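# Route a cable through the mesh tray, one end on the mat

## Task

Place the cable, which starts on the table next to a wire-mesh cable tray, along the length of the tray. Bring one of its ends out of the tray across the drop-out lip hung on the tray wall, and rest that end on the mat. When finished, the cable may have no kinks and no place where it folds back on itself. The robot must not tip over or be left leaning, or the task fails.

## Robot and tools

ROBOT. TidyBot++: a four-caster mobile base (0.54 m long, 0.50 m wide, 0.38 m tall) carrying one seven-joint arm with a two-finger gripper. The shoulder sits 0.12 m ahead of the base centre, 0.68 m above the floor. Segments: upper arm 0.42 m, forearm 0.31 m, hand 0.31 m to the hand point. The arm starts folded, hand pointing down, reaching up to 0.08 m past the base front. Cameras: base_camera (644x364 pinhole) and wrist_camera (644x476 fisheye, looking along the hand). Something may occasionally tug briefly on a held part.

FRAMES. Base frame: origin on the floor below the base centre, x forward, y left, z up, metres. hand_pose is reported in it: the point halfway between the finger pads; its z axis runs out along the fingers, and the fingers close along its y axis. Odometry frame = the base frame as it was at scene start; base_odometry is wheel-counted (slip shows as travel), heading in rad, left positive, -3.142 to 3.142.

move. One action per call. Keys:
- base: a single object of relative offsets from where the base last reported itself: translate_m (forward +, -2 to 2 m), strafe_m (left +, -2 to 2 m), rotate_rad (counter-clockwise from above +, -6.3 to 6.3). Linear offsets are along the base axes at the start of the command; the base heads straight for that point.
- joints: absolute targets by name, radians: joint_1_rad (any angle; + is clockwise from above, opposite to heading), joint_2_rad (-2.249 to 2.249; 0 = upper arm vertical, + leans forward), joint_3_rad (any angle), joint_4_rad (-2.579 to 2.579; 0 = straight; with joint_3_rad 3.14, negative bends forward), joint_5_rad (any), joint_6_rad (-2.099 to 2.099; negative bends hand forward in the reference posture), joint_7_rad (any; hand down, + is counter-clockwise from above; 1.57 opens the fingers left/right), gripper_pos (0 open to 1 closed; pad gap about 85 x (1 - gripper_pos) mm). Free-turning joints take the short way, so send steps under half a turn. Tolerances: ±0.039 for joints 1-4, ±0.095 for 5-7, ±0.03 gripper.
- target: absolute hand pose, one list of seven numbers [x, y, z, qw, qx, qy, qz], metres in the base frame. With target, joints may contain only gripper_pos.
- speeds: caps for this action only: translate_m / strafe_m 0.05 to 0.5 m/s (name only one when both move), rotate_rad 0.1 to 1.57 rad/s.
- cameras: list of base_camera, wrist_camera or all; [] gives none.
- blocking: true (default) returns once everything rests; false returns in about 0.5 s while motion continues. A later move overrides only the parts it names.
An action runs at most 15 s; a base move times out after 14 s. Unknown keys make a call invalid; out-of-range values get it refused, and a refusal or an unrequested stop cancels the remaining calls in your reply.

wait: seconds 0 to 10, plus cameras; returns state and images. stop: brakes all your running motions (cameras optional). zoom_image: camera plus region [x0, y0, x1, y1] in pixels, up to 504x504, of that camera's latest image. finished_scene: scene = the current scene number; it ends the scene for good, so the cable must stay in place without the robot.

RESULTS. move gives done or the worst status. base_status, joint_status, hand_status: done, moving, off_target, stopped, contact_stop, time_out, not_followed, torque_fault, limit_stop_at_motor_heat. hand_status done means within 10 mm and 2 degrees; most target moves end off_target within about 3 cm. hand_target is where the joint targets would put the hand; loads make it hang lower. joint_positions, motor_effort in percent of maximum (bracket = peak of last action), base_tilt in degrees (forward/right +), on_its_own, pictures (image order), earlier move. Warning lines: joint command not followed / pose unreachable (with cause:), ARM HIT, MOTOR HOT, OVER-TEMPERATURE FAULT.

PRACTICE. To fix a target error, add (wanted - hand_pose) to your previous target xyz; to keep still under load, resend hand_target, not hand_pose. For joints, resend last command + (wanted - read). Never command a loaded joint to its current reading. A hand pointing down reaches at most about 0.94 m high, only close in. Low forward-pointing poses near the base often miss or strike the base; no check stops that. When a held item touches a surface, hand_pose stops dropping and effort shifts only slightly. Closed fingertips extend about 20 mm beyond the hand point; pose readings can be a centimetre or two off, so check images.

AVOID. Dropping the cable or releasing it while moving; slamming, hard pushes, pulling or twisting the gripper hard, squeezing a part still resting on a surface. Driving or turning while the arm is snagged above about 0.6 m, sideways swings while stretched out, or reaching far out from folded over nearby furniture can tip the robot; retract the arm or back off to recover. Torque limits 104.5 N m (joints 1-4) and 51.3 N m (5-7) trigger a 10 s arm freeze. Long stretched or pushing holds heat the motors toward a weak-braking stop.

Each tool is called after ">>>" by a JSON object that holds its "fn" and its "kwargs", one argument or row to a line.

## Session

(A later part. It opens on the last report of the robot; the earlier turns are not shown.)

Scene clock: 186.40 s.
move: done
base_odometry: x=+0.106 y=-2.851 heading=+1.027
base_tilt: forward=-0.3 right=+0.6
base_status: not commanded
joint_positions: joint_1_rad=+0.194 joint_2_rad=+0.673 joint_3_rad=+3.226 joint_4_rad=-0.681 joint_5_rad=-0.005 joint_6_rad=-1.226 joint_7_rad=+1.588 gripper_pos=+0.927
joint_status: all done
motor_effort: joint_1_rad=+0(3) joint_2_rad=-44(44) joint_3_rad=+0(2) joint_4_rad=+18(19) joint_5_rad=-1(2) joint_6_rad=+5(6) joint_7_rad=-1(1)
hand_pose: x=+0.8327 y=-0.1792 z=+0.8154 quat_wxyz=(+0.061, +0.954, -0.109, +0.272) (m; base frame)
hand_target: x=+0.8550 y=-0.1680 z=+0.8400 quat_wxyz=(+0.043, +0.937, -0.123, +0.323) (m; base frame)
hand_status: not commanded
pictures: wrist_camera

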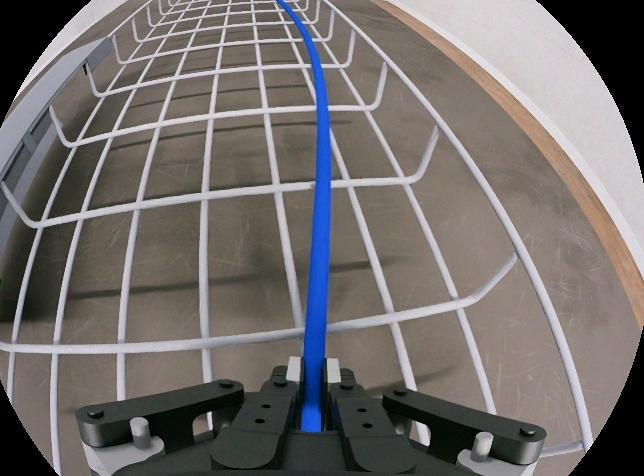

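>>> {"fn": "move", "kwargs": {
  "target": [0.80, -0.13, 0.96, 0.03, 0.916, -0.1206, 0.381],
  "cameras": ["wrist_camera"]
}}

Scene clock: 191.53 s.
move: off_target
base_odometry: x=+0.106 y=-2.851 heading=+1.027
base_tilt: forward=-0.2 right=+0.6
base_status: not commanded
joint_positions: joint_1_rad=+0.151 joint_2_rad=+0.452 joint_3_rad=+3.227 joint_4_rad=-0.726 joint_5_rad=-0.005 joint_6_rad=-1.226 joint_7_rad=+1.558 gripper_pos=+0.927
joint_status: not commanded
motor_effort: joint_1_rad=+0(2) joint_2_rad=-38(48) joint_3_rad=-1(2) joint_4_rad=+19(20) joint_5_rad=-1(1) joint_6_rad=+6(7) joint_7_rad=-1(1)
hand_pose: x=+0.7885 y=-0.1421 z=+0.9504 quat_wxyz=(+0.053, +0.926, -0.105, +0.358) (m; base frame)
hand_target: x=+0.8000 y=-0.1300 z=+0.9600 quat_wxyz=(+0.030, +0.916, -0.121, +0.381) (m; base frame)
hand_status: off_target (0.019 m and 4.3 deg from the pose sent, 0.156 m and 13.7 deg at the start)
pictures: wrist_camera

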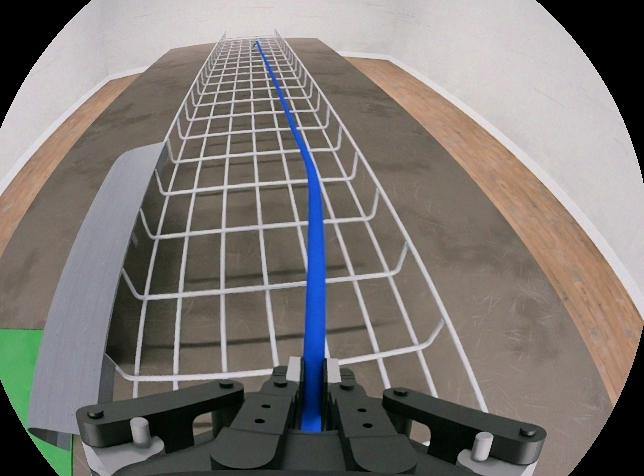

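>>> {"fn": "move", "kwargs": {
  "base": {"translate_m": 0.05, "strafe_m": 0.1},
  "cameras": []
}}

>>> {"fn": "move", "kwargs": {
  "target": [0.77, 0.02, 0.97, -0.05, 0.90, -0.22, 0.37],
  "cameras": ["wrist_camera"]
}}

Scene clock: 193.03 s.
move: done
base_odometry: x=+0.046 y=-2.756 heading=+1.027
base_tilt: forward=-0.3 right=+0.6
base_status: done
joint_positions: joint_1_rad=+0.134 joint_2_rad=+0.452 joint_3_rad=+3.234 joint_4_rad=-0.726 joint_5_rad=-0.005 joint_6_rad=-1.226 joint_7_rad=+1.557 gripper_pos=+0.927
joint_status: not commanded
motor_effort: joint_1_rad=+0(4) joint_2_rad=-37(39) joint_3_rad=+0(2) joint_4_rad=+19(19) joint_5_rad=-1(2) joint_6_rad=+7(9) joint_7_rad=+0(1)
hand_pose: x=+0.7902 y=-0.1337 z=+0.9504 quat_wxyz=(+0.053, +0.927, -0.100, +0.358) (m; base frame)
hand_target: x=+0.8000 y=-0.1300 z=+0.9600 quat_wxyz=(+0.030, +0.916, -0.121, +0.381) (m; base frame)
hand_status: not commanded
pictures: none
No camera images: "cameras" was empty.

Scene clock: 194.77 s.
move: off_target
base_odometry: x=+0.046 y=-2.757 heading=+1.027
base_tilt: forward=-0.3 right=+0.6
base_status: not commanded
joint_positions: joint_1_rad=-0.163 joint_2_rad=+0.381 joint_3_rad=+3.273 joint_4_rad=-0.818 joint_5_rad=+0.002 joint_6_rad=-1.226 joint_7_rad=+1.077 gripper_pos=+0.927
joint_status: not commanded
motor_effort: joint_1_rad=+0(3) joint_2_rad=-35(39) joint_3_rad=+0(3) joint_4_rad=+18(19) joint_5_rad=-1(2) joint_6_rad=+6(8) joint_7_rad=-1(1)
hand_pose: x=+0.7724 y=+0.0415 z=+0.9526 quat_wxyz=(-0.070, +0.914, -0.201, +0.346) (m; base frame)
hand_target: x=+0.7700 y=+0.0200 z=+0.9700 quat_wxyz=(-0.050, +0.901, -0.220, +0.370) (m; base frame)
hand_status: off_target (0.028 m and 4.5 deg from the pose sent, 0.156 m and 18.4 deg at the start)
pictures: wrist_camera

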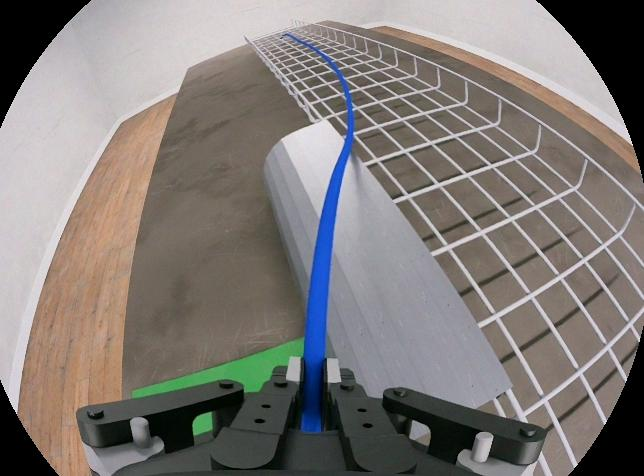

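>>> {"fn": "move", "kwargs": {
  "target": [0.79, 0.20, 0.93, -0.166, 0.908, -0.330, 0.198],
  "cameras": ["wrist_camera"]
}}

Scene clock: 205.23 s.
move: time_out
base_odometry: x=+0.046 y=-2.757 heading=+1.029
base_tilt: forward=-0.3 right=+0.6
base_status: not commanded
joint_positions: joint_1_rad=-0.305 joint_2_rad=+0.622 joint_3_rad=+3.138 joint_4_rad=+0.027 joint_5_rad=-0.081 joint_6_rad=-1.849 joint_7_rad=+0.596 gripper_pos=+0.927
joint_status: not commanded
motor_effort: joint_1_rad=-1(7) joint_2_rad=-34(42) joint_3_rad=-2(3) joint_4_rad=+12(21) joint_5_rad=-2(3) joint_6_rad=+6(8) joint_7_rad=+0(1)
hand_pose: x=+0.7028 y=+0.2118 z=+1.0459 quat_wxyz=(-0.231, +0.895, -0.285, +0.253) (m; base frame)
hand_target: x=+0.7029 y=+0.2117 z=+1.0457 quat_wxyz=(-0.231, +0.895, -0.285, +0.253) (m; base frame)
hand_status: time_out (0.146 m and 11.2 deg from the pose sent, 0.161 m and 25.0 deg at the start; a joint's target at an end of its range on 18 of 300 steps)
pictures: wrist_camera

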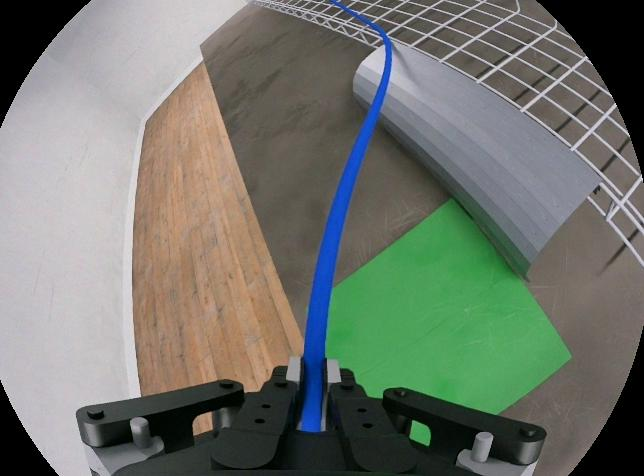

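>>> {"fn": "zoom_image", "kwargs": {
  "camera": "wrist_camera",
  "region": [240, 0, 560, 240]
}}

Scaled by 1.575.

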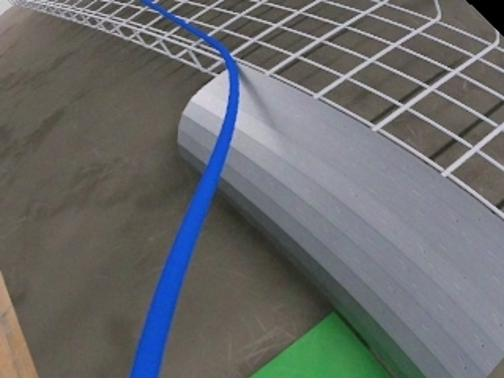

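>>> {"fn": "move", "kwargs": {
  "target": [0.74, 0.22, 0.88, -0.166, 0.908, -0.330, 0.198],
  "cameras": ["wrist_camera"]
}}

Scene clock: 208.90 s.
move: off_target
base_odometry: x=+0.046 y=-2.757 heading=+1.029
base_tilt: forward=-2.2 right=+0.6
base_status: not commanded
joint_positions: joint_1_rad=-0.402 joint_2_rad=+0.960 joint_3_rad=+2.918 joint_4_rad=+0.714 joint_5_rad=+0.277 joint_6_rad=-2.018 joint_7_rad=+0.640 gripper_pos=+0.927
joint_status: not commanded
motor_effort: joint_1_rad=-2(5) joint_2_rad=-10(34) joint_3_rad=+0(2) joint_4_rad=+7(13) joint_5_rad=-1(3) joint_6_rad=+8(9) joint_7_rad=-1(1)
hand_pose: x=+0.7453 y=+0.2069 z=+1.0219 quat_wxyz=(-0.273, +0.851, -0.321, +0.312) (m; base frame)
hand_target: x=+0.7669 y=+0.2245 z=+0.8974 quat_wxyz=(-0.192, +0.894, -0.327, +0.241) (m; base frame)
hand_status: off_target (0.143 m and 19.1 deg from the pose sent, 0.170 m and 11.2 deg at the start; a joint's target at an end of its range on 51 of 51 steps)
pictures: wrist_camera

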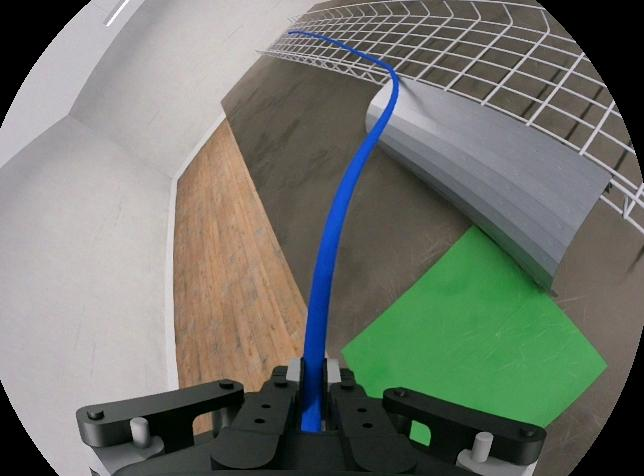

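>>> {"fn": "move", "kwargs": {
  "joints": {"joint_1_rad": -0.35, "joint_2_rad": 0.68, "joint_3_rad": 3.05, "joint_4_rad": 0.0, "joint_5_rad": 0.1, "joint_6_rad": -1.7, "joint_7_rad": 0.8},
  "cameras": []
}}

>>> {"fn": "move", "kwargs": {
  "joints": {"joint_1_rad": -0.35, "joint_2_rad": 0.40, "joint_3_rad": 3.15, "joint_4_rad": -0.75, "joint_5_rad": 0.0, "joint_6_rad": -1.25, "joint_7_rad": 0.95},
  "cameras": ["wrist_camera"]
}}

Scene clock: 211.37 s.
move: off_target
base_odometry: x=+0.046 y=-2.757 heading=+1.029
base_tilt: forward=-0.4 right=+0.6
base_status: not commanded
joint_positions: joint_1_rad=-0.371 joint_2_rad=+0.645 joint_3_rad=+3.034 joint_4_rad=+0.017 joint_5_rad=+0.164 joint_6_rad=-1.800 joint_7_rad=+0.760 gripper_pos=+0.927
joint_status: joint_6_rad off_target (ended at -1.800, target -1.700); the others done
motor_effort: joint_1_rad=+1(3) joint_2_rad=-26(27) joint_3_rad=-1(3) joint_4_rad=+12(14) joint_5_rad=-1(3) joint_6_rad=+6(9) joint_7_rad=+0(2)
hand_pose: x=+0.7214 y=+0.2168 z=+1.0380 quat_wxyz=(-0.175, +0.911, -0.221, +0.303) (m; base frame)
hand_target: x=+0.7546 y=+0.2306 z=+1.0289 quat_wxyz=(-0.194, +0.907, -0.196, +0.317) (m; base frame)
hand_status: not commanded
pictures: none
No camera images: "cameras" was empty.

Scene clock: 213.40 s.
move: off_target
base_odometry: x=+0.046 y=-2.757 heading=+1.029
base_tilt: forward=-0.3 right=+0.7
base_status: not commanded
joint_positions: joint_1_rad=-0.364 joint_2_rad=+0.427 joint_3_rad=+3.137 joint_4_rad=-0.736 joint_5_rad=+0.069 joint_6_rad=-1.348 joint_7_rad=+0.909 gripper_pos=+0.927
joint_status: joint_6_rad off_target (ended at -1.348, target -1.250); the others done
motor_effort: joint_1_rad=+0(2) joint_2_rad=-36(42) joint_3_rad=-2(2) joint_4_rad=+18(18) joint_5_rad=-1(2) joint_6_rad=+6(8) joint_7_rad=-1(2)
hand_pose: x=+0.7290 y=+0.2138 z=+0.9389 quat_wxyz=(-0.124, +0.939, -0.142, +0.286) (m; base frame)
hand_target: x=+0.7410 y=+0.2241 z=+0.9682 quat_wxyz=(-0.166, +0.923, -0.129, +0.322) (m; base frame)
hand_status: not commanded
pictures: wrist_camera

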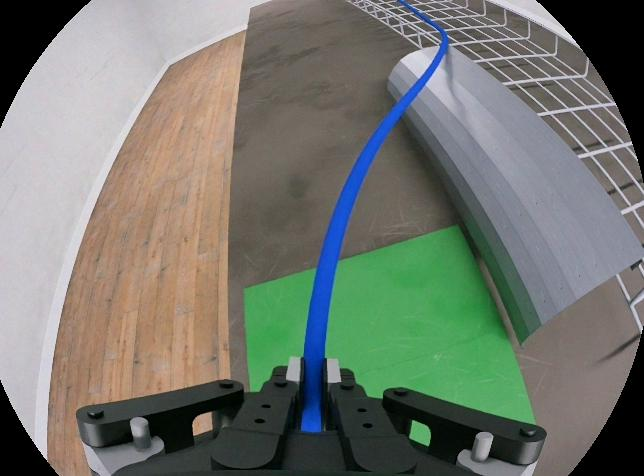

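>>> {"fn": "move", "kwargs": {
  "joints": {"joint_1_rad": -0.36, "joint_2_rad": 0.475, "joint_3_rad": 3.15, "joint_4_rad": -0.855, "joint_5_rad": 0.0, "joint_6_rad": -1.18, "joint_7_rad": 0.9},
  "cameras": ["wrist_camera"]
}}

>>> {"fn": "move", "kwargs": {
  "joints": {"joint_1_rad": -0.36, "joint_2_rad": 0.47, "joint_3_rad": 3.15, "joint_4_rad": -1.10, "joint_5_rad": 0.0, "joint_6_rad": -0.94, "joint_7_rad": 0.9},
  "cameras": ["wrist_camera"]
}}

Scene clock: 214.93 s.
move: off_target
base_odometry: x=+0.046 y=-2.757 heading=+1.029
base_tilt: forward=-0.3 right=+0.6
base_status: not commanded
joint_positions: joint_1_rad=-0.364 joint_2_rad=+0.479 joint_3_rad=+3.137 joint_4_rad=-0.847 joint_5_rad=+0.063 joint_6_rad=-1.276 joint_7_rad=+0.910 gripper_pos=+0.927
joint_status: joint_6_rad off_target (ended at -1.276, target -1.180); the others done
motor_effort: joint_1_rad=+1(2) joint_2_rad=-38(41) joint_3_rad=+0(1) joint_4_rad=+18(20) joint_5_rad=+0(1) joint_6_rad=+4(7) joint_7_rad=+0(2)
hand_pose: x=+0.7401 y=+0.2204 z=+0.8646 quat_wxyz=(-0.105, +0.953, -0.140, +0.247) (m; base frame)
hand_target: x=+0.7580 y=+0.2373 z=+0.8797 quat_wxyz=(-0.150, +0.939, -0.150, +0.272) (m; base frame)
hand_status: not commanded
pictures: wrist_camera

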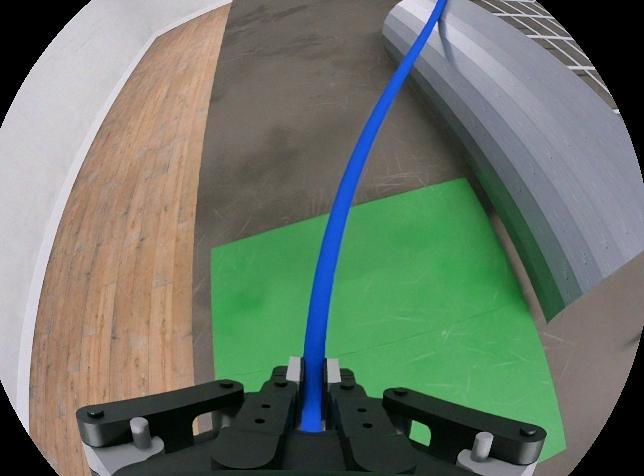

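Scene clock: 216.20 s.
move: off_target
base_odometry: x=+0.046 y=-2.757 heading=+1.029
base_tilt: forward=-0.3 right=+0.7
base_status: not commanded
joint_positions: joint_1_rad=-0.364 joint_2_rad=+0.479 joint_3_rad=+3.140 joint_4_rad=-1.086 joint_5_rad=+0.062 joint_6_rad=-1.037 joint_7_rad=+0.910 gripper_pos=+0.927
joint_status: joint_6_rad off_target (ended at -1.037, target -0.940); the others done
motor_effort: joint_1_rad=+1(1) joint_2_rad=-38(41) joint_3_rad=-1(2) joint_4_rad=+19(20) joint_5_rad=+0(2) joint_6_rad=+6(6) joint_7_rad=-1(2)
hand_pose: x=+0.7485 y=+0.2243 z=+0.7900 quat_wxyz=(-0.105, +0.954, -0.134, +0.246) (m; base frame)
hand_target: x=+0.7648 y=+0.2395 z=+0.8059 quat_wxyz=(-0.150, +0.939, -0.150, +0.272) (m; base frame)
hand_status: not commanded
pictures: wrist_camera

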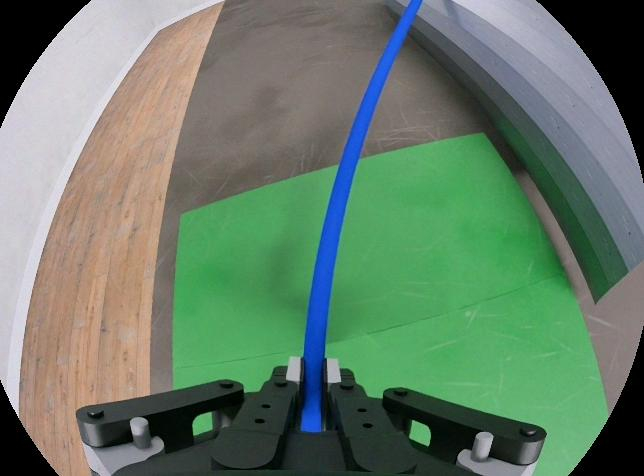

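>>> {"fn": "move", "kwargs": {
  "joints": {"joint_4_rad": -1.25, "joint_6_rad": -0.80, "joint_2_rad": 0.46},
  "cameras": ["wrist_camera"]
}}

Scene clock: 217.37 s.
move: done
base_odometry: x=+0.046 y=-2.757 heading=+1.029
base_tilt: forward=-0.3 right=+0.5
base_status: not commanded
joint_positions: joint_1_rad=-0.364 joint_2_rad=+0.474 joint_3_rad=+3.142 joint_4_rad=-1.230 joint_5_rad=+0.062 joint_6_rad=-0.894 joint_7_rad=+0.910 gripper_pos=+0.927
joint_status: all done
motor_effort: joint_1_rad=+0(1) joint_2_rad=-36(40) joint_3_rad=-2(3) joint_4_rad=+18(19) joint_5_rad=-1(2) joint_6_rad=+5(6) joint_7_rad=-1(1)
hand_pose: x=+0.7450 y=+0.2239 z=+0.7488 quat_wxyz=(-0.107, +0.954, -0.130, +0.248) (m; base frame)
hand_target: x=+0.7585 y=+0.2370 z=+0.7639 quat_wxyz=(-0.150, +0.939, -0.150, +0.272) (m; base frame)
hand_status: not commanded
pictures: wrist_camera

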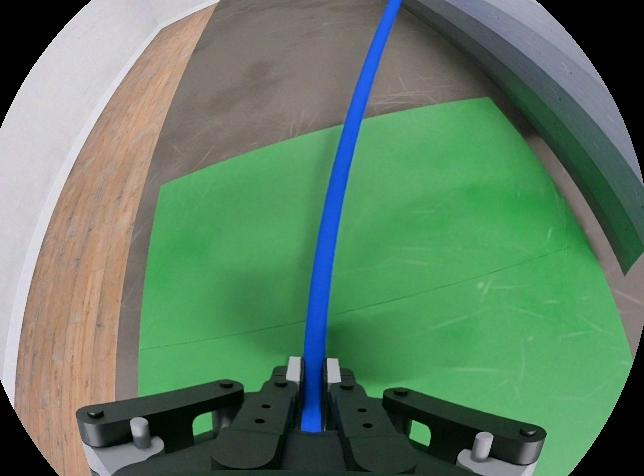

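>>> {"fn": "move", "kwargs": {
  "joints": {"joint_4_rad": -1.25, "joint_6_rad": -0.80, "joint_2_rad": 0.482},
  "cameras": []
}}

>>> {"fn": "move", "kwargs": {
  "joints": {"gripper_pos": 0.5},
  "cameras": ["wrist_camera"]
}}

Scene clock: 218.07 s.
move: done
base_odometry: x=+0.046 y=-2.757 heading=+1.029
base_tilt: forward=-0.2 right=+0.6
base_status: not commanded
joint_positions: joint_1_rad=-0.364 joint_2_rad=+0.474 joint_3_rad=+3.142 joint_4_rad=-1.230 joint_5_rad=+0.062 joint_6_rad=-0.893 joint_7_rad=+0.910 gripper_pos=+0.927
joint_status: all done
motor_effort: joint_1_rad=+0(1) joint_2_rad=-35(36) joint_3_rad=-1(2) joint_4_rad=+17(17) joint_5_rad=+0(2) joint_6_rad=+6(6) joint_7_rad=-1(1)
hand_pose: x=+0.7452 y=+0.2240 z=+0.7486 quat_wxyz=(-0.107, +0.954, -0.130, +0.248) (m; base frame)
hand_target: x=+0.7600 y=+0.2376 z=+0.7489 quat_wxyz=(-0.145, +0.942, -0.151, +0.263) (m; base frame)
hand_status: not commanded
pictures: none
No camera images: "cameras" was empty.

Scene clock: 218.87 s.
move: done
base_odometry: x=+0.046 y=-2.757 heading=+1.029
base_tilt: forward=-0.3 right=+0.6
base_status: not commanded
joint_positions: joint_1_rad=-0.364 joint_2_rad=+0.474 joint_3_rad=+3.142 joint_4_rad=-1.230 joint_5_rad=+0.057 joint_6_rad=-0.876 joint_7_rad=+0.910 gripper_pos=+0.500
joint_status: all done
motor_effort: joint_1_rad=+2(2) joint_2_rad=-34(37) joint_3_rad=+0(1) joint_4_rad=+15(17) joint_5_rad=+0(2) joint_6_rad=+2(5) joint_7_rad=+0(1)
hand_pose: x=+0.7489 y=+0.2268 z=+0.7513 quat_wxyz=(-0.113, +0.952, -0.131, +0.254) (m; base frame)
hand_target: x=+0.7600 y=+0.2376 z=+0.7489 quat_wxyz=(-0.145, +0.942, -0.151, +0.263) (m; base frame)
hand_status: not commanded
pictures: wrist_camera

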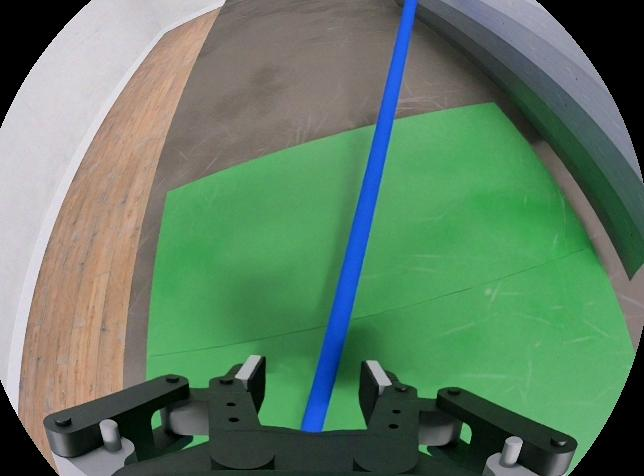

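>>> {"fn": "move", "kwargs": {
  "joints": {"joint_2_rad": 0.30, "joint_4_rad": -1.15, "joint_6_rad": -1.05, "gripper_pos": 0.2},
  "cameras": []
}}

>>> {"fn": "move", "kwargs": {
  "joints": {"joint_1_rad": -0.1, "joint_2_rad": -0.1, "joint_4_rad": -1.2, "joint_6_rad": -1.3, "joint_7_rad": 1.6},
  "cameras": ["wrist_camera"]
}}

>>> {"fn": "zoom_image", "kwargs": {
  "camera": "wrist_camera",
  "region": [0, 60, 400, 400]
}}

>>> {"fn": "zoom_image", "kwargs": {
  "camera": "wrist_camera",
  "region": [260, 0, 460, 150]
}}

Scene clock: 220.43 s.
move: done
base_odometry: x=+0.046 y=-2.757 heading=+1.029
base_tilt: forward=-0.3 right=+0.6
base_status: not commanded
joint_positions: joint_1_rad=-0.364 joint_2_rad=+0.300 joint_3_rad=+3.142 joint_4_rad=-1.166 joint_5_rad=+0.057 joint_6_rad=-0.974 joint_7_rad=+0.910 gripper_pos=+0.200
joint_status: all done
motor_effort: joint_1_rad=+1(2) joint_2_rad=-33(43) joint_3_rad=-1(2) joint_4_rad=+19(21) joint_5_rad=+0(2) joint_6_rad=+6(7) joint_7_rad=-1(1)
hand_pose: x=+0.7198 y=+0.2146 z=+0.8790 quat_wxyz=(-0.144, +0.929, -0.132, +0.313) (m; base frame)
hand_target: x=+0.7030 y=+0.2164 z=+0.8722 quat_wxyz=(-0.153, +0.937, -0.150, +0.276) (m; base frame)
hand_status: not commanded
pictures: none
No camera images: "cameras" was empty.

Scene clock: 222.33 s.
move: done
base_odometry: x=+0.046 y=-2.757 heading=+1.029
base_tilt: forward=-0.3 right=+0.6
base_status: not commanded
joint_positions: joint_1_rad=-0.118 joint_2_rad=-0.099 joint_3_rad=+3.145 joint_4_rad=-1.185 joint_5_rad=+0.057 joint_6_rad=-1.219 joint_7_rad=+1.559 gripper_pos=+0.200
joint_status: all done
motor_effort: joint_1_rad=+1(2) joint_2_rad=-16(36) joint_3_rad=+0(3) joint_4_rad=+18(21) joint_5_rad=-1(2) joint_6_rad=+7(8) joint_7_rad=-1(2)
hand_pose: x=+0.5850 y=+0.0380 z=+1.0391 quat_wxyz=(+0.003, +0.912, +0.045, +0.407) (m; base frame)
hand_target: x=+0.5655 y=+0.0421 z=+1.0135 quat_wxyz=(-0.012, +0.930, +0.056, +0.362) (m; base frame)
hand_status: not commanded
pictures: wrist_camera

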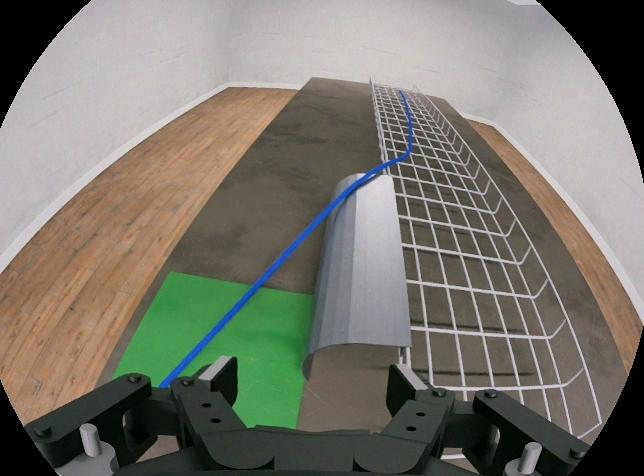

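Scaled by 1.260.

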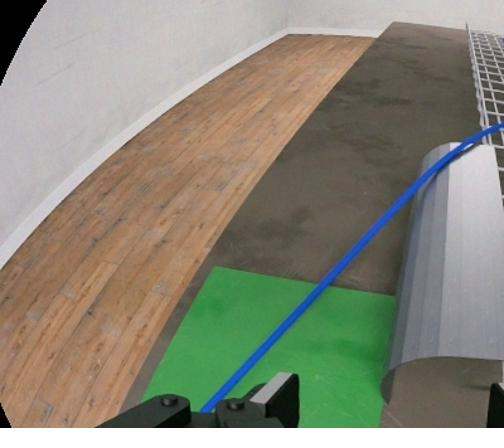

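Scaled by 2.520.

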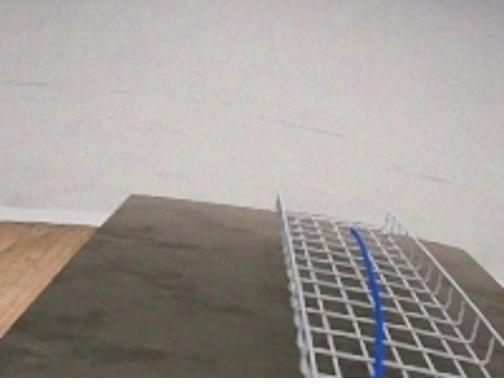

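>>> {"fn": "zoom_image", "kwargs": {
  "camera": "wrist_camera",
  "region": [320, 120, 450, 240]
}}

Scaled by 3.877.

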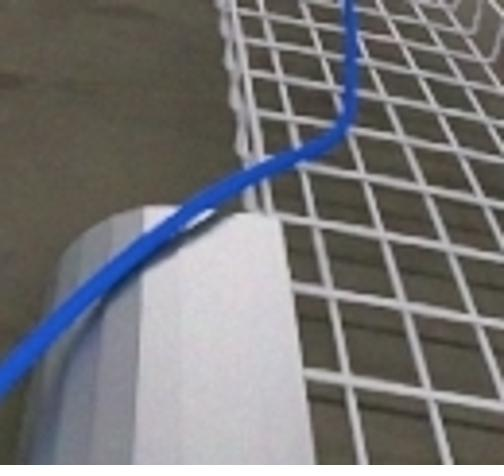

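>>> {"fn": "move", "kwargs": {
  "base": {"translate_m": -0.45},
  "joints": {"joint_1_rad": 0.0, "gripper_pos": 0.0},
  "cameras": ["wrist_camera"]
}}

>>> {"fn": "move", "kwargs": {
  "base": {"strafe_m": 1.15},
  "cameras": []
}}

>>> {"fn": "move", "kwargs": {
  "base": {"rotate_rad": -1.576},
  "cameras": []
}}

>>> {"fn": "move", "kwargs": {
  "base": {"strafe_m": 1.45}
}}

Scene clock: 225.93 s.
move: done
base_odometry: x=-0.186 y=-3.142 heading=+1.028
base_tilt: forward=-0.4 right=+0.6
base_status: done
joint_positions: joint_1_rad=-0.013 joint_2_rad=-0.107 joint_3_rad=+3.146 joint_4_rad=-1.187 joint_5_rad=+0.057 joint_6_rad=-1.225 joint_7_rad=+1.562 gripper_pos=+0.000
joint_status: all done
motor_effort: joint_1_rad=+0(2) joint_2_rad=-16(21) joint_3_rad=-1(3) joint_4_rad=+17(18) joint_5_rad=-1(2) joint_6_rad=+7(8) joint_7_rad=-1(2)
hand_pose: x=+0.5824 y=-0.0115 z=+1.0400 quat_wxyz=(+0.025, +0.914, -0.002, +0.406) (m; base frame)
hand_target: x=+0.5675 y=-0.0027 z=+1.0135 quat_wxyz=(+0.006, +0.932, +0.010, +0.362) (m; base frame)
hand_status: not commanded
pictures: wrist_camera

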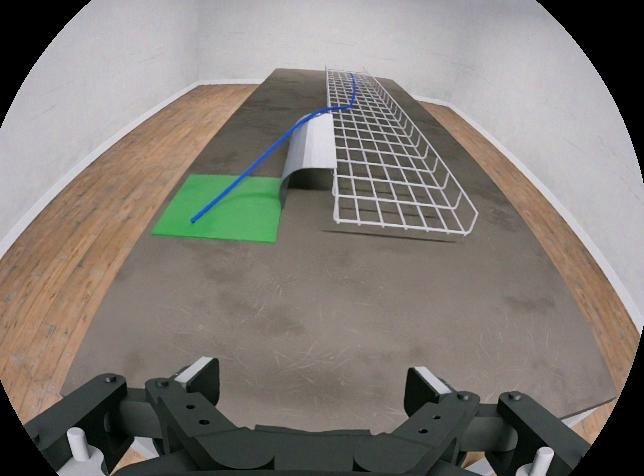

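Scene clock: 229.30 s.
move: done
base_odometry: x=-1.171 y=-2.549 heading=+1.029
base_tilt: forward=-0.3 right=+0.7
base_status: done
joint_positions: joint_1_rad=-0.011 joint_2_rad=-0.107 joint_3_rad=+3.147 joint_4_rad=-1.187 joint_5_rad=+0.056 joint_6_rad=-1.225 joint_7_rad=+1.562 gripper_pos=+0.000
joint_status: not commanded
motor_effort: joint_1_rad=+0(2) joint_2_rad=-16(17) joint_3_rad=-1(3) joint_4_rad=+17(18) joint_5_rad=+0(2) joint_6_rad=+7(8) joint_7_rad=-1(1)
hand_pose: x=+0.5824 y=-0.0127 z=+1.0399 quat_wxyz=(+0.025, +0.914, -0.004, +0.406) (m; base frame)
hand_target: x=+0.5675 y=-0.0027 z=+1.0135 quat_wxyz=(+0.006, +0.932, +0.010, +0.362) (m; base frame)
hand_status: not commanded
pictures: none
No camera images: "cameras" was empty.

Scene clock: 231.67 s.
move: done
base_odometry: x=-1.171 y=-2.549 heading=-0.547
base_tilt: forward=-0.2 right=+0.7
base_status: done
joint_positions: joint_1_rad=-0.005 joint_2_rad=-0.102 joint_3_rad=+3.152 joint_4_rad=-1.187 joint_5_rad=+0.055 joint_6_rad=-1.225 joint_7_rad=+1.562 gripper_pos=+0.000
joint_status: not commanded
motor_effort: joint_1_rad=+0(2) joint_2_rad=-17(19) joint_3_rad=-1(3) joint_4_rad=+17(18) joint_5_rad=+0(2) joint_6_rad=+6(8) joint_7_rad=-1(1)
hand_pose: x=+0.5839 y=-0.0180 z=+1.0377 quat_wxyz=(+0.026, +0.915, -0.009, +0.404) (m; base frame)
hand_target: x=+0.5675 y=-0.0027 z=+1.0135 quat_wxyz=(+0.006, +0.932, +0.010, +0.362) (m; base frame)
hand_status: not commanded
pictures: none
No camera images: "cameras" was empty.

Scene clock: 235.53 s.
move: done
base_odometry: x=-0.417 y=-1.310 heading=-0.548
base_tilt: forward=-0.4 right=+0.6
base_status: done
joint_positions: joint_1_rad=-0.005 joint_2_rad=-0.102 joint_3_rad=+3.151 joint_4_rad=-1.187 joint_5_rad=+0.054 joint_6_rad=-1.225 joint_7_rad=+1.562 gripper_pos=+0.000
joint_status: not commanded
motor_effort: joint_1_rad=+0(2) joint_2_rad=-16(17) joint_3_rad=-1(3) joint_4_rad=+18(18) joint_5_rad=-1(2) joint_6_rad=+7(8) joint_7_rad=-1(1)
hand_pose: x=+0.5839 y=-0.0172 z=+1.0377 quat_wxyz=(+0.026, +0.915, -0.008, +0.404) (m; base frame)
hand_target: x=+0.5675 y=-0.0027 z=+1.0135 quat_wxyz=(+0.006, +0.932, +0.010, +0.362) (m; base frame)
hand_status: not commanded
pictures: base_camera, wrist_camera

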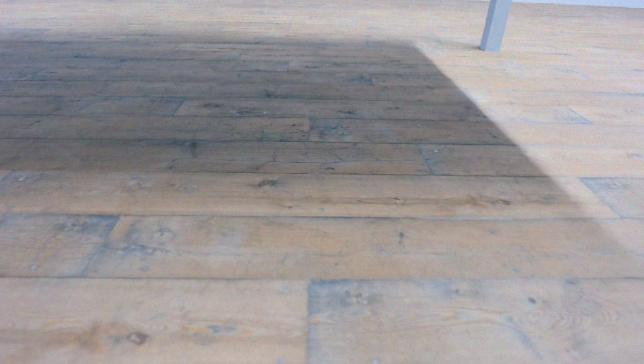

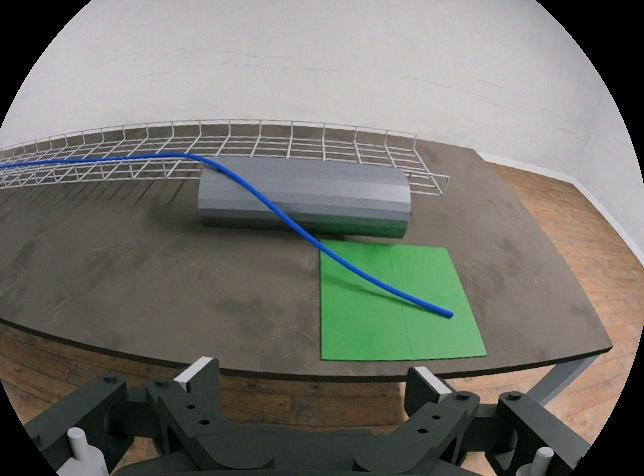

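>>> {"fn": "zoom_image", "kwargs": {
  "camera": "wrist_camera",
  "region": [130, 120, 350, 260]
}}

>>> {"fn": "zoom_image", "kwargs": {
  "camera": "wrist_camera",
  "region": [0, 110, 200, 240]
}}

Scaled by 2.291.

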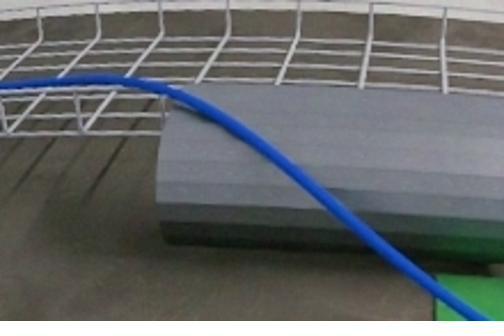

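Scaled by 2.520.

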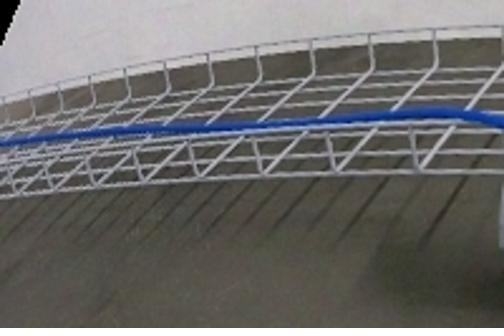

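>>> {"fn": "move", "kwargs": {
  "base": {"translate_m": 0.52, "strafe_m": 0.33},
  "cameras": []
}}

>>> {"fn": "move", "kwargs": {
  "target": [0.66, 0, 0.96, 0.12, 0.697, 0.697, 0.12],
  "joints": {"gripper_pos": 0.4}
}}

Scene clock: 238.80 s.
move: done
base_odometry: x=+0.199 y=-1.299 heading=-0.547
base_tilt: forward=-0.3 right=+0.6
base_status: done
joint_positions: joint_1_rad=-0.005 joint_2_rad=-0.101 joint_3_rad=+3.151 joint_4_rad=-1.187 joint_5_rad=+0.054 joint_6_rad=-1.226 joint_7_rad=+1.562 gripper_pos=+0.000
joint_status: not commanded
motor_effort: joint_1_rad=+1(1) joint_2_rad=-16(20) joint_3_rad=+0(2) joint_4_rad=+17(18) joint_5_rad=-1(2) joint_6_rad=+7(8) joint_7_rad=-1(1)
hand_pose: x=+0.5844 y=-0.0172 z=+1.0369 quat_wxyz=(+0.026, +0.915, -0.008, +0.403) (m; base frame)
hand_target: x=+0.5675 y=-0.0027 z=+1.0135 quat_wxyz=(+0.006, +0.932, +0.010, +0.362) (m; base frame)
hand_status: not commanded
pictures: none
No camera images: "cameras" was empty.

Scene clock: 241.33 s.
move: off_target
base_odometry: x=+0.199 y=-1.299 heading=-0.547
base_tilt: forward=-0.2 right=+0.7
base_status: not commanded
joint_positions: joint_1_rad=+0.019 joint_2_rad=+0.470 joint_3_rad=+3.038 joint_4_rad=-0.444 joint_5_rad=+0.054 joint_6_rad=-1.824 joint_7_rad=+3.081 gripper_pos=+0.400
joint_status: all done
motor_effort: joint_1_rad=+1(1) joint_2_rad=-33(35) joint_3_rad=-1(3) joint_4_rad=+14(18) joint_5_rad=-1(2) joint_6_rad=+3(7) joint_7_rad=-1(2)
hand_pose: x=+0.6794 y=+0.0132 z=+0.9639 quat_wxyz=(+0.134, +0.700, +0.685, +0.151) (m; base frame)
hand_target: x=+0.6600 y=+0.0000 z=+0.9600 quat_wxyz=(+0.120, +0.697, +0.697, +0.120) (m; base frame)
hand_status: off_target (0.024 m and 4.1 deg from the pose sent, 0.109 m and 93.8 deg at the start)
pictures: base_camera, wrist_camera

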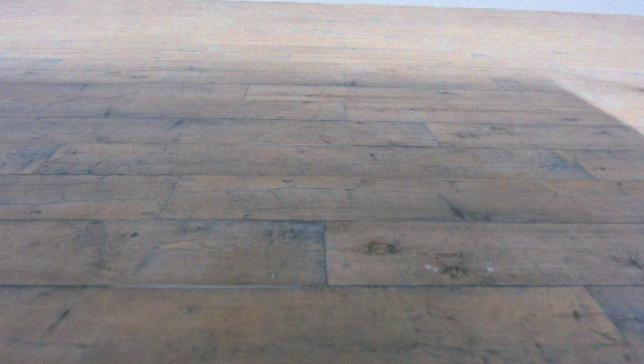

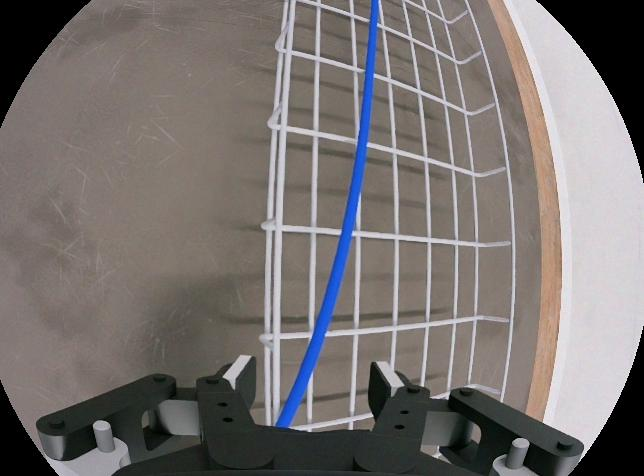

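>>> {"fn": "move", "kwargs": {
  "target": [0.735, 0.02, 0.91, 0.139, 0.808, 0.565, 0.097],
  "cameras": ["wrist_camera"]
}}

Scene clock: 250.07 s.
move: off_target
base_odometry: x=+0.199 y=-1.299 heading=-0.547
base_tilt: forward=-0.3 right=+0.6
base_status: not commanded
joint_positions: joint_1_rad=-0.106 joint_2_rad=+0.803 joint_3_rad=+3.232 joint_4_rad=+0.000 joint_5_rad=+0.082 joint_6_rad=-2.038 joint_7_rad=+2.789 gripper_pos=+0.400
joint_status: not commanded
motor_effort: joint_1_rad=+0(4) joint_2_rad=-42(48) joint_3_rad=-1(3) joint_4_rad=+12(15) joint_5_rad=+0(2) joint_6_rad=+3(6) joint_7_rad=-1(2)
hand_pose: x=+0.7395 y=+0.0194 z=+0.8973 quat_wxyz=(+0.139, +0.808, +0.566, +0.090) (m; base frame)
hand_target: x=+0.7334 y=+0.0215 z=+0.9086 quat_wxyz=(+0.141, +0.805, +0.568, +0.096) (m; base frame)
hand_status: off_target (0.014 m and 0.8 deg from the pose sent, 0.078 m and 19.6 deg at the start; a joint's target at an end of its range on 48 of 245 steps)
pictures: wrist_camera

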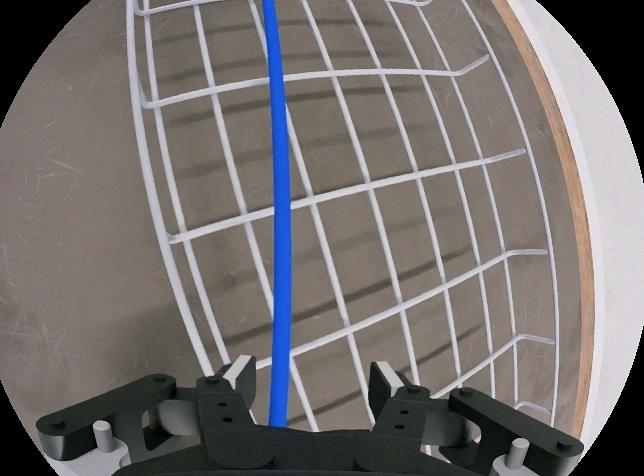

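>>> {"fn": "move", "kwargs": {
  "joints": {"joint_1_rad":0.03,"joint_2_rad":0.50,"joint_3_rad":3.05,"joint_4_rad":-0.7,"joint_5_rad":0.03,"joint_6_rad":-1.7,"joint_7_rad":2.87,"gripper_pos":0.3}
}}

Scene clock: 252.77 s.
move: done
base_odometry: x=+0.199 y=-1.299 heading=-0.547
base_tilt: forward=-0.3 right=+0.8
base_status: not commanded
joint_positions: joint_1_rad=+0.011 joint_2_rad=+0.523 joint_3_rad=+3.065 joint_4_rad=-0.678 joint_5_rad=+0.082 joint_6_rad=-1.782 joint_7_rad=+2.831 gripper_pos=+0.300
joint_status: all done
motor_effort: joint_1_rad=-1(2) joint_2_rad=-36(43) joint_3_rad=-1(3) joint_4_rad=+14(16) joint_5_rad=-1(2) joint_6_rad=+1(4) joint_7_rad=-1(2)
hand_pose: x=+0.6708 y=+0.0002 z=+0.8535 quat_wxyz=(+0.062, +0.797, +0.599, +0.054) (m; base frame)
hand_target: x=+0.6870 y=+0.0128 z=+0.8638 quat_wxyz=(+0.065, +0.779, +0.615, +0.103) (m; base frame)
hand_status: not commanded
pictures: base_camera, wrist_camera

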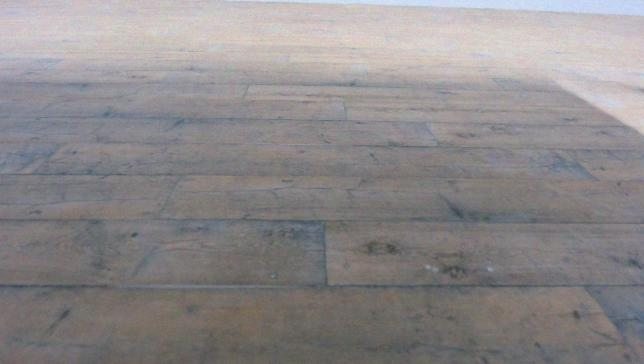

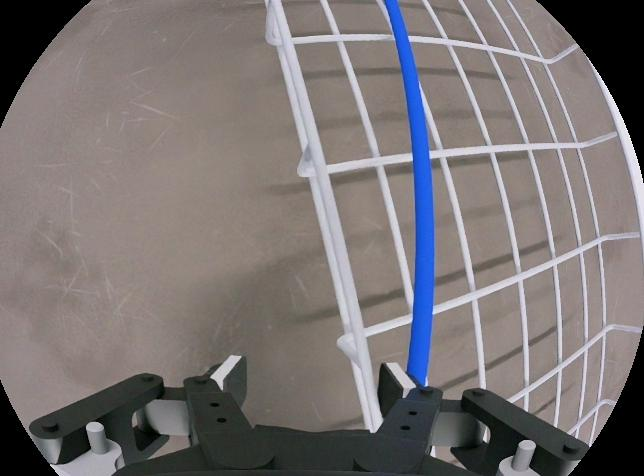

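>>> {"fn": "move", "kwargs": {
  "joints": {"joint_1_rad":0.03,"joint_2_rad":0.50,"joint_3_rad":3.05,"joint_4_rad":-0.50,"joint_5_rad":0.03,"joint_6_rad":-1.9,"joint_7_rad":2.87,"gripper_pos":0.2}
}}

>>> {"fn": "move", "kwargs": {
  "base": {"strafe_m":-0.04}
}}

Scene clock: 254.30 s.
move: done
base_odometry: x=+0.199 y=-1.299 heading=-0.547
base_tilt: forward=-0.3 right=+0.6
base_status: not commanded
joint_positions: joint_1_rad=+0.012 joint_2_rad=+0.515 joint_3_rad=+3.065 joint_4_rad=-0.524 joint_5_rad=+0.082 joint_6_rad=-1.826 joint_7_rad=+2.832 gripper_pos=+0.200
joint_status: all done
motor_effort: joint_1_rad=+0(1) joint_2_rad=-36(38) joint_3_rad=-2(2) joint_4_rad=+15(17) joint_5_rad=-2(2) joint_6_rad=+3(4) joint_7_rad=-1(3)
hand_pose: x=+0.6816 y=-0.0007 z=+0.9091 quat_wxyz=(+0.094, +0.794, +0.591, +0.103) (m; base frame)
hand_target: x=+0.6585 y=+0.0093 z=+0.9197 quat_wxyz=(+0.064, +0.781, +0.613, +0.103) (m; base frame)
hand_status: not commanded
pictures: base_camera, wrist_camera

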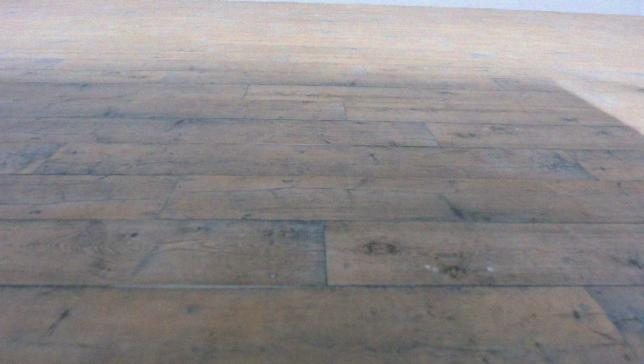

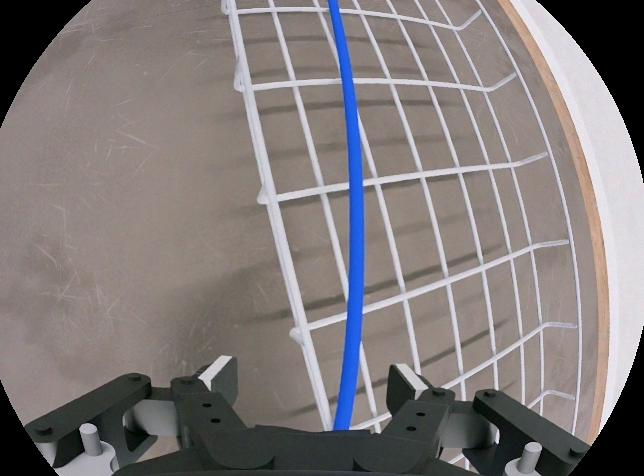

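Scene clock: 255.23 s.
move: done
base_odometry: x=+0.178 y=-1.333 heading=-0.547
base_tilt: forward=-0.3 right=+0.7
base_status: done
joint_positions: joint_1_rad=+0.029 joint_2_rad=+0.514 joint_3_rad=+3.060 joint_4_rad=-0.524 joint_5_rad=+0.082 joint_6_rad=-1.826 joint_7_rad=+2.832 gripper_pos=+0.200
joint_status: not commanded
motor_effort: joint_1_rad=+0(3) joint_2_rad=-36(37) joint_3_rad=-1(3) joint_4_rad=+14(15) joint_5_rad=-1(2) joint_6_rad=+3(4) joint_7_rad=-1(1)
hand_pose: x=+0.6813 y=-0.0090 z=+0.9094 quat_wxyz=(+0.094, +0.799, +0.585, +0.103) (m; base frame)
hand_target: x=+0.6585 y=+0.0093 z=+0.9197 quat_wxyz=(+0.064, +0.781, +0.613, +0.103) (m; base frame)
hand_status: not commanded
pictures: base_camera, wrist_camera

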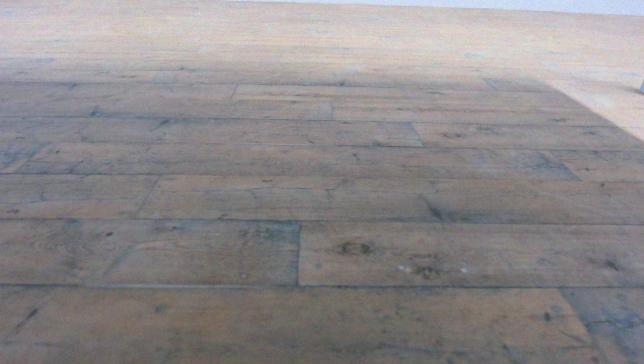

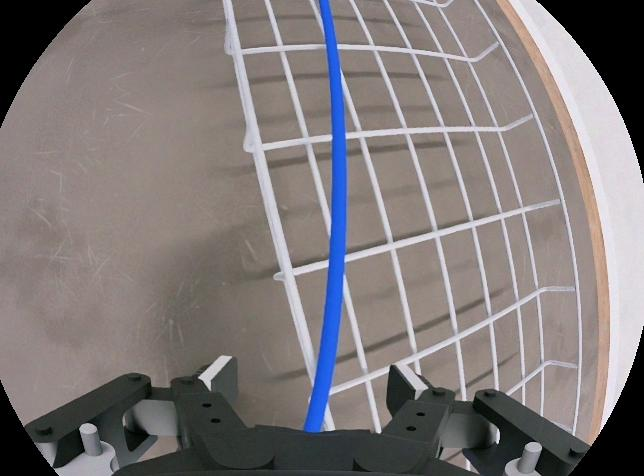

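>>> {"fn": "move", "kwargs": {
  "joints": {"joint_4_rad":-0.565,"joint_6_rad":-1.85}
}}

Scene clock: 256.17 s.
move: done
base_odometry: x=+0.178 y=-1.333 heading=-0.547
base_tilt: forward=-0.3 right=+0.6
base_status: not commanded
joint_positions: joint_1_rad=+0.029 joint_2_rad=+0.514 joint_3_rad=+3.060 joint_4_rad=-0.558 joint_5_rad=+0.082 joint_6_rad=-1.826 joint_7_rad=+2.832 gripper_pos=+0.200
joint_status: all done
motor_effort: joint_1_rad=+1(1) joint_2_rad=-36(37) joint_3_rad=-2(2) joint_4_rad=+15(16) joint_5_rad=-1(2) joint_6_rad=+3(3) joint_7_rad=-1(1)
hand_pose: x=+0.6764 y=-0.0087 z=+0.8976 quat_wxyz=(+0.085, +0.800, +0.588, +0.090) (m; base frame)
hand_target: x=+0.6644 y=+0.0103 z=+0.9011 quat_wxyz=(+0.060, +0.781, +0.614, +0.097) (m; base frame)
hand_status: not commanded
pictures: base_camera, wrist_camera

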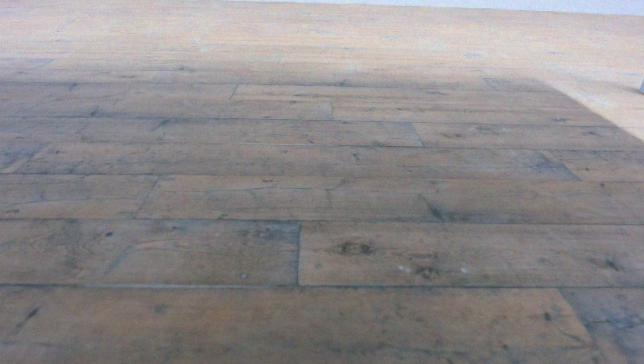

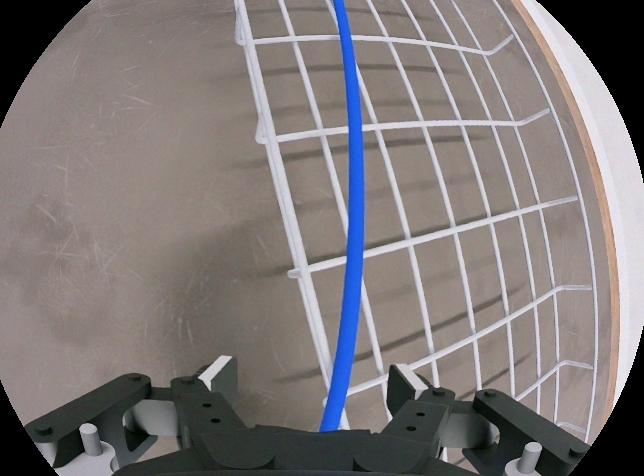

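>>> {"fn": "move", "kwargs": {
  "joints": {"joint_4_rad":-0.60,"joint_6_rad":-1.83},
  "cameras": ["wrist_camera"]
}}

>>> {"fn": "move", "kwargs": {
  "joints": {"gripper_pos":0.95},
  "cameras": ["wrist_camera"]
}}

Scene clock: 256.93 s.
move: done
base_odometry: x=+0.178 y=-1.333 heading=-0.547
base_tilt: forward=-0.5 right=+0.6
base_status: not commanded
joint_positions: joint_1_rad=+0.029 joint_2_rad=+0.514 joint_3_rad=+3.060 joint_4_rad=-0.589 joint_5_rad=+0.082 joint_6_rad=-1.826 joint_7_rad=+2.832 gripper_pos=+0.200
joint_status: all done
motor_effort: joint_1_rad=+0(1) joint_2_rad=-36(37) joint_3_rad=-2(2) joint_4_rad=+15(16) joint_5_rad=-1(2) joint_6_rad=+2(3) joint_7_rad=-1(1)
hand_pose: x=+0.6714 y=-0.0085 z=+0.8868 quat_wxyz=(+0.076, +0.801, +0.589, +0.077) (m; base frame)
hand_target: x=+0.6650 y=+0.0108 z=+0.8904 quat_wxyz=(+0.056, +0.781, +0.615, +0.091) (m; base frame)
hand_status: not commanded
pictures: wrist_camera

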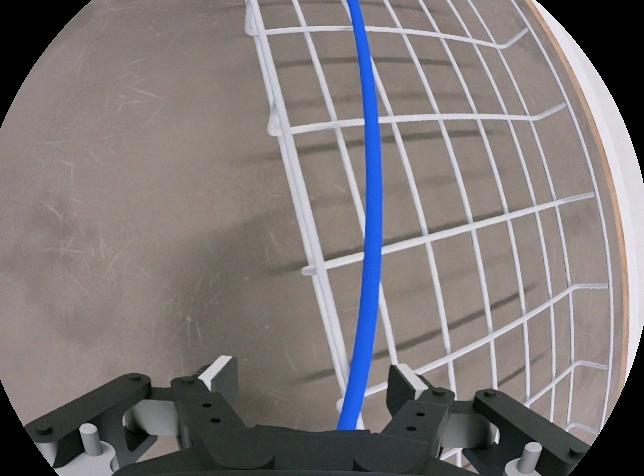

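Scene clock: 257.90 s.
move: done
base_odometry: x=+0.178 y=-1.333 heading=-0.547
base_tilt: forward=-0.3 right=+0.7
base_status: not commanded
joint_positions: joint_1_rad=+0.029 joint_2_rad=+0.514 joint_3_rad=+3.060 joint_4_rad=-0.589 joint_5_rad=+0.082 joint_6_rad=-1.826 joint_7_rad=+2.832 gripper_pos=+0.950
joint_status: all done
motor_effort: joint_1_rad=+1(1) joint_2_rad=-36(36) joint_3_rad=-1(2) joint_4_rad=+15(15) joint_5_rad=-1(2) joint_6_rad=+2(3) joint_7_rad=-1(1)
hand_pose: x=+0.6714 y=-0.0085 z=+0.8868 quat_wxyz=(+0.076, +0.801, +0.589, +0.077) (m; base frame)
hand_target: x=+0.6650 y=+0.0108 z=+0.8904 quat_wxyz=(+0.056, +0.781, +0.615, +0.091) (m; base frame)
hand_status: not commanded
pictures: wrist_camera

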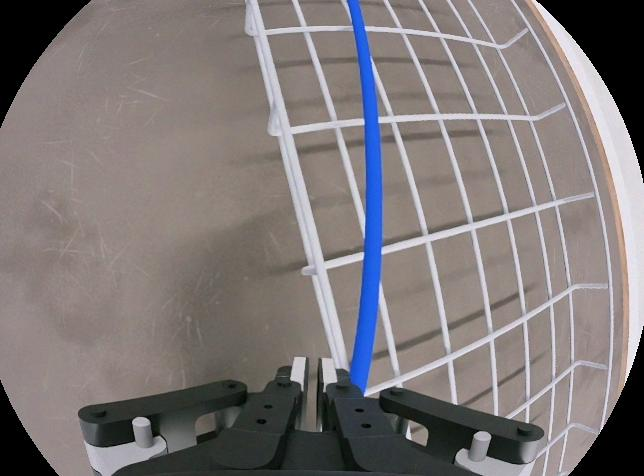

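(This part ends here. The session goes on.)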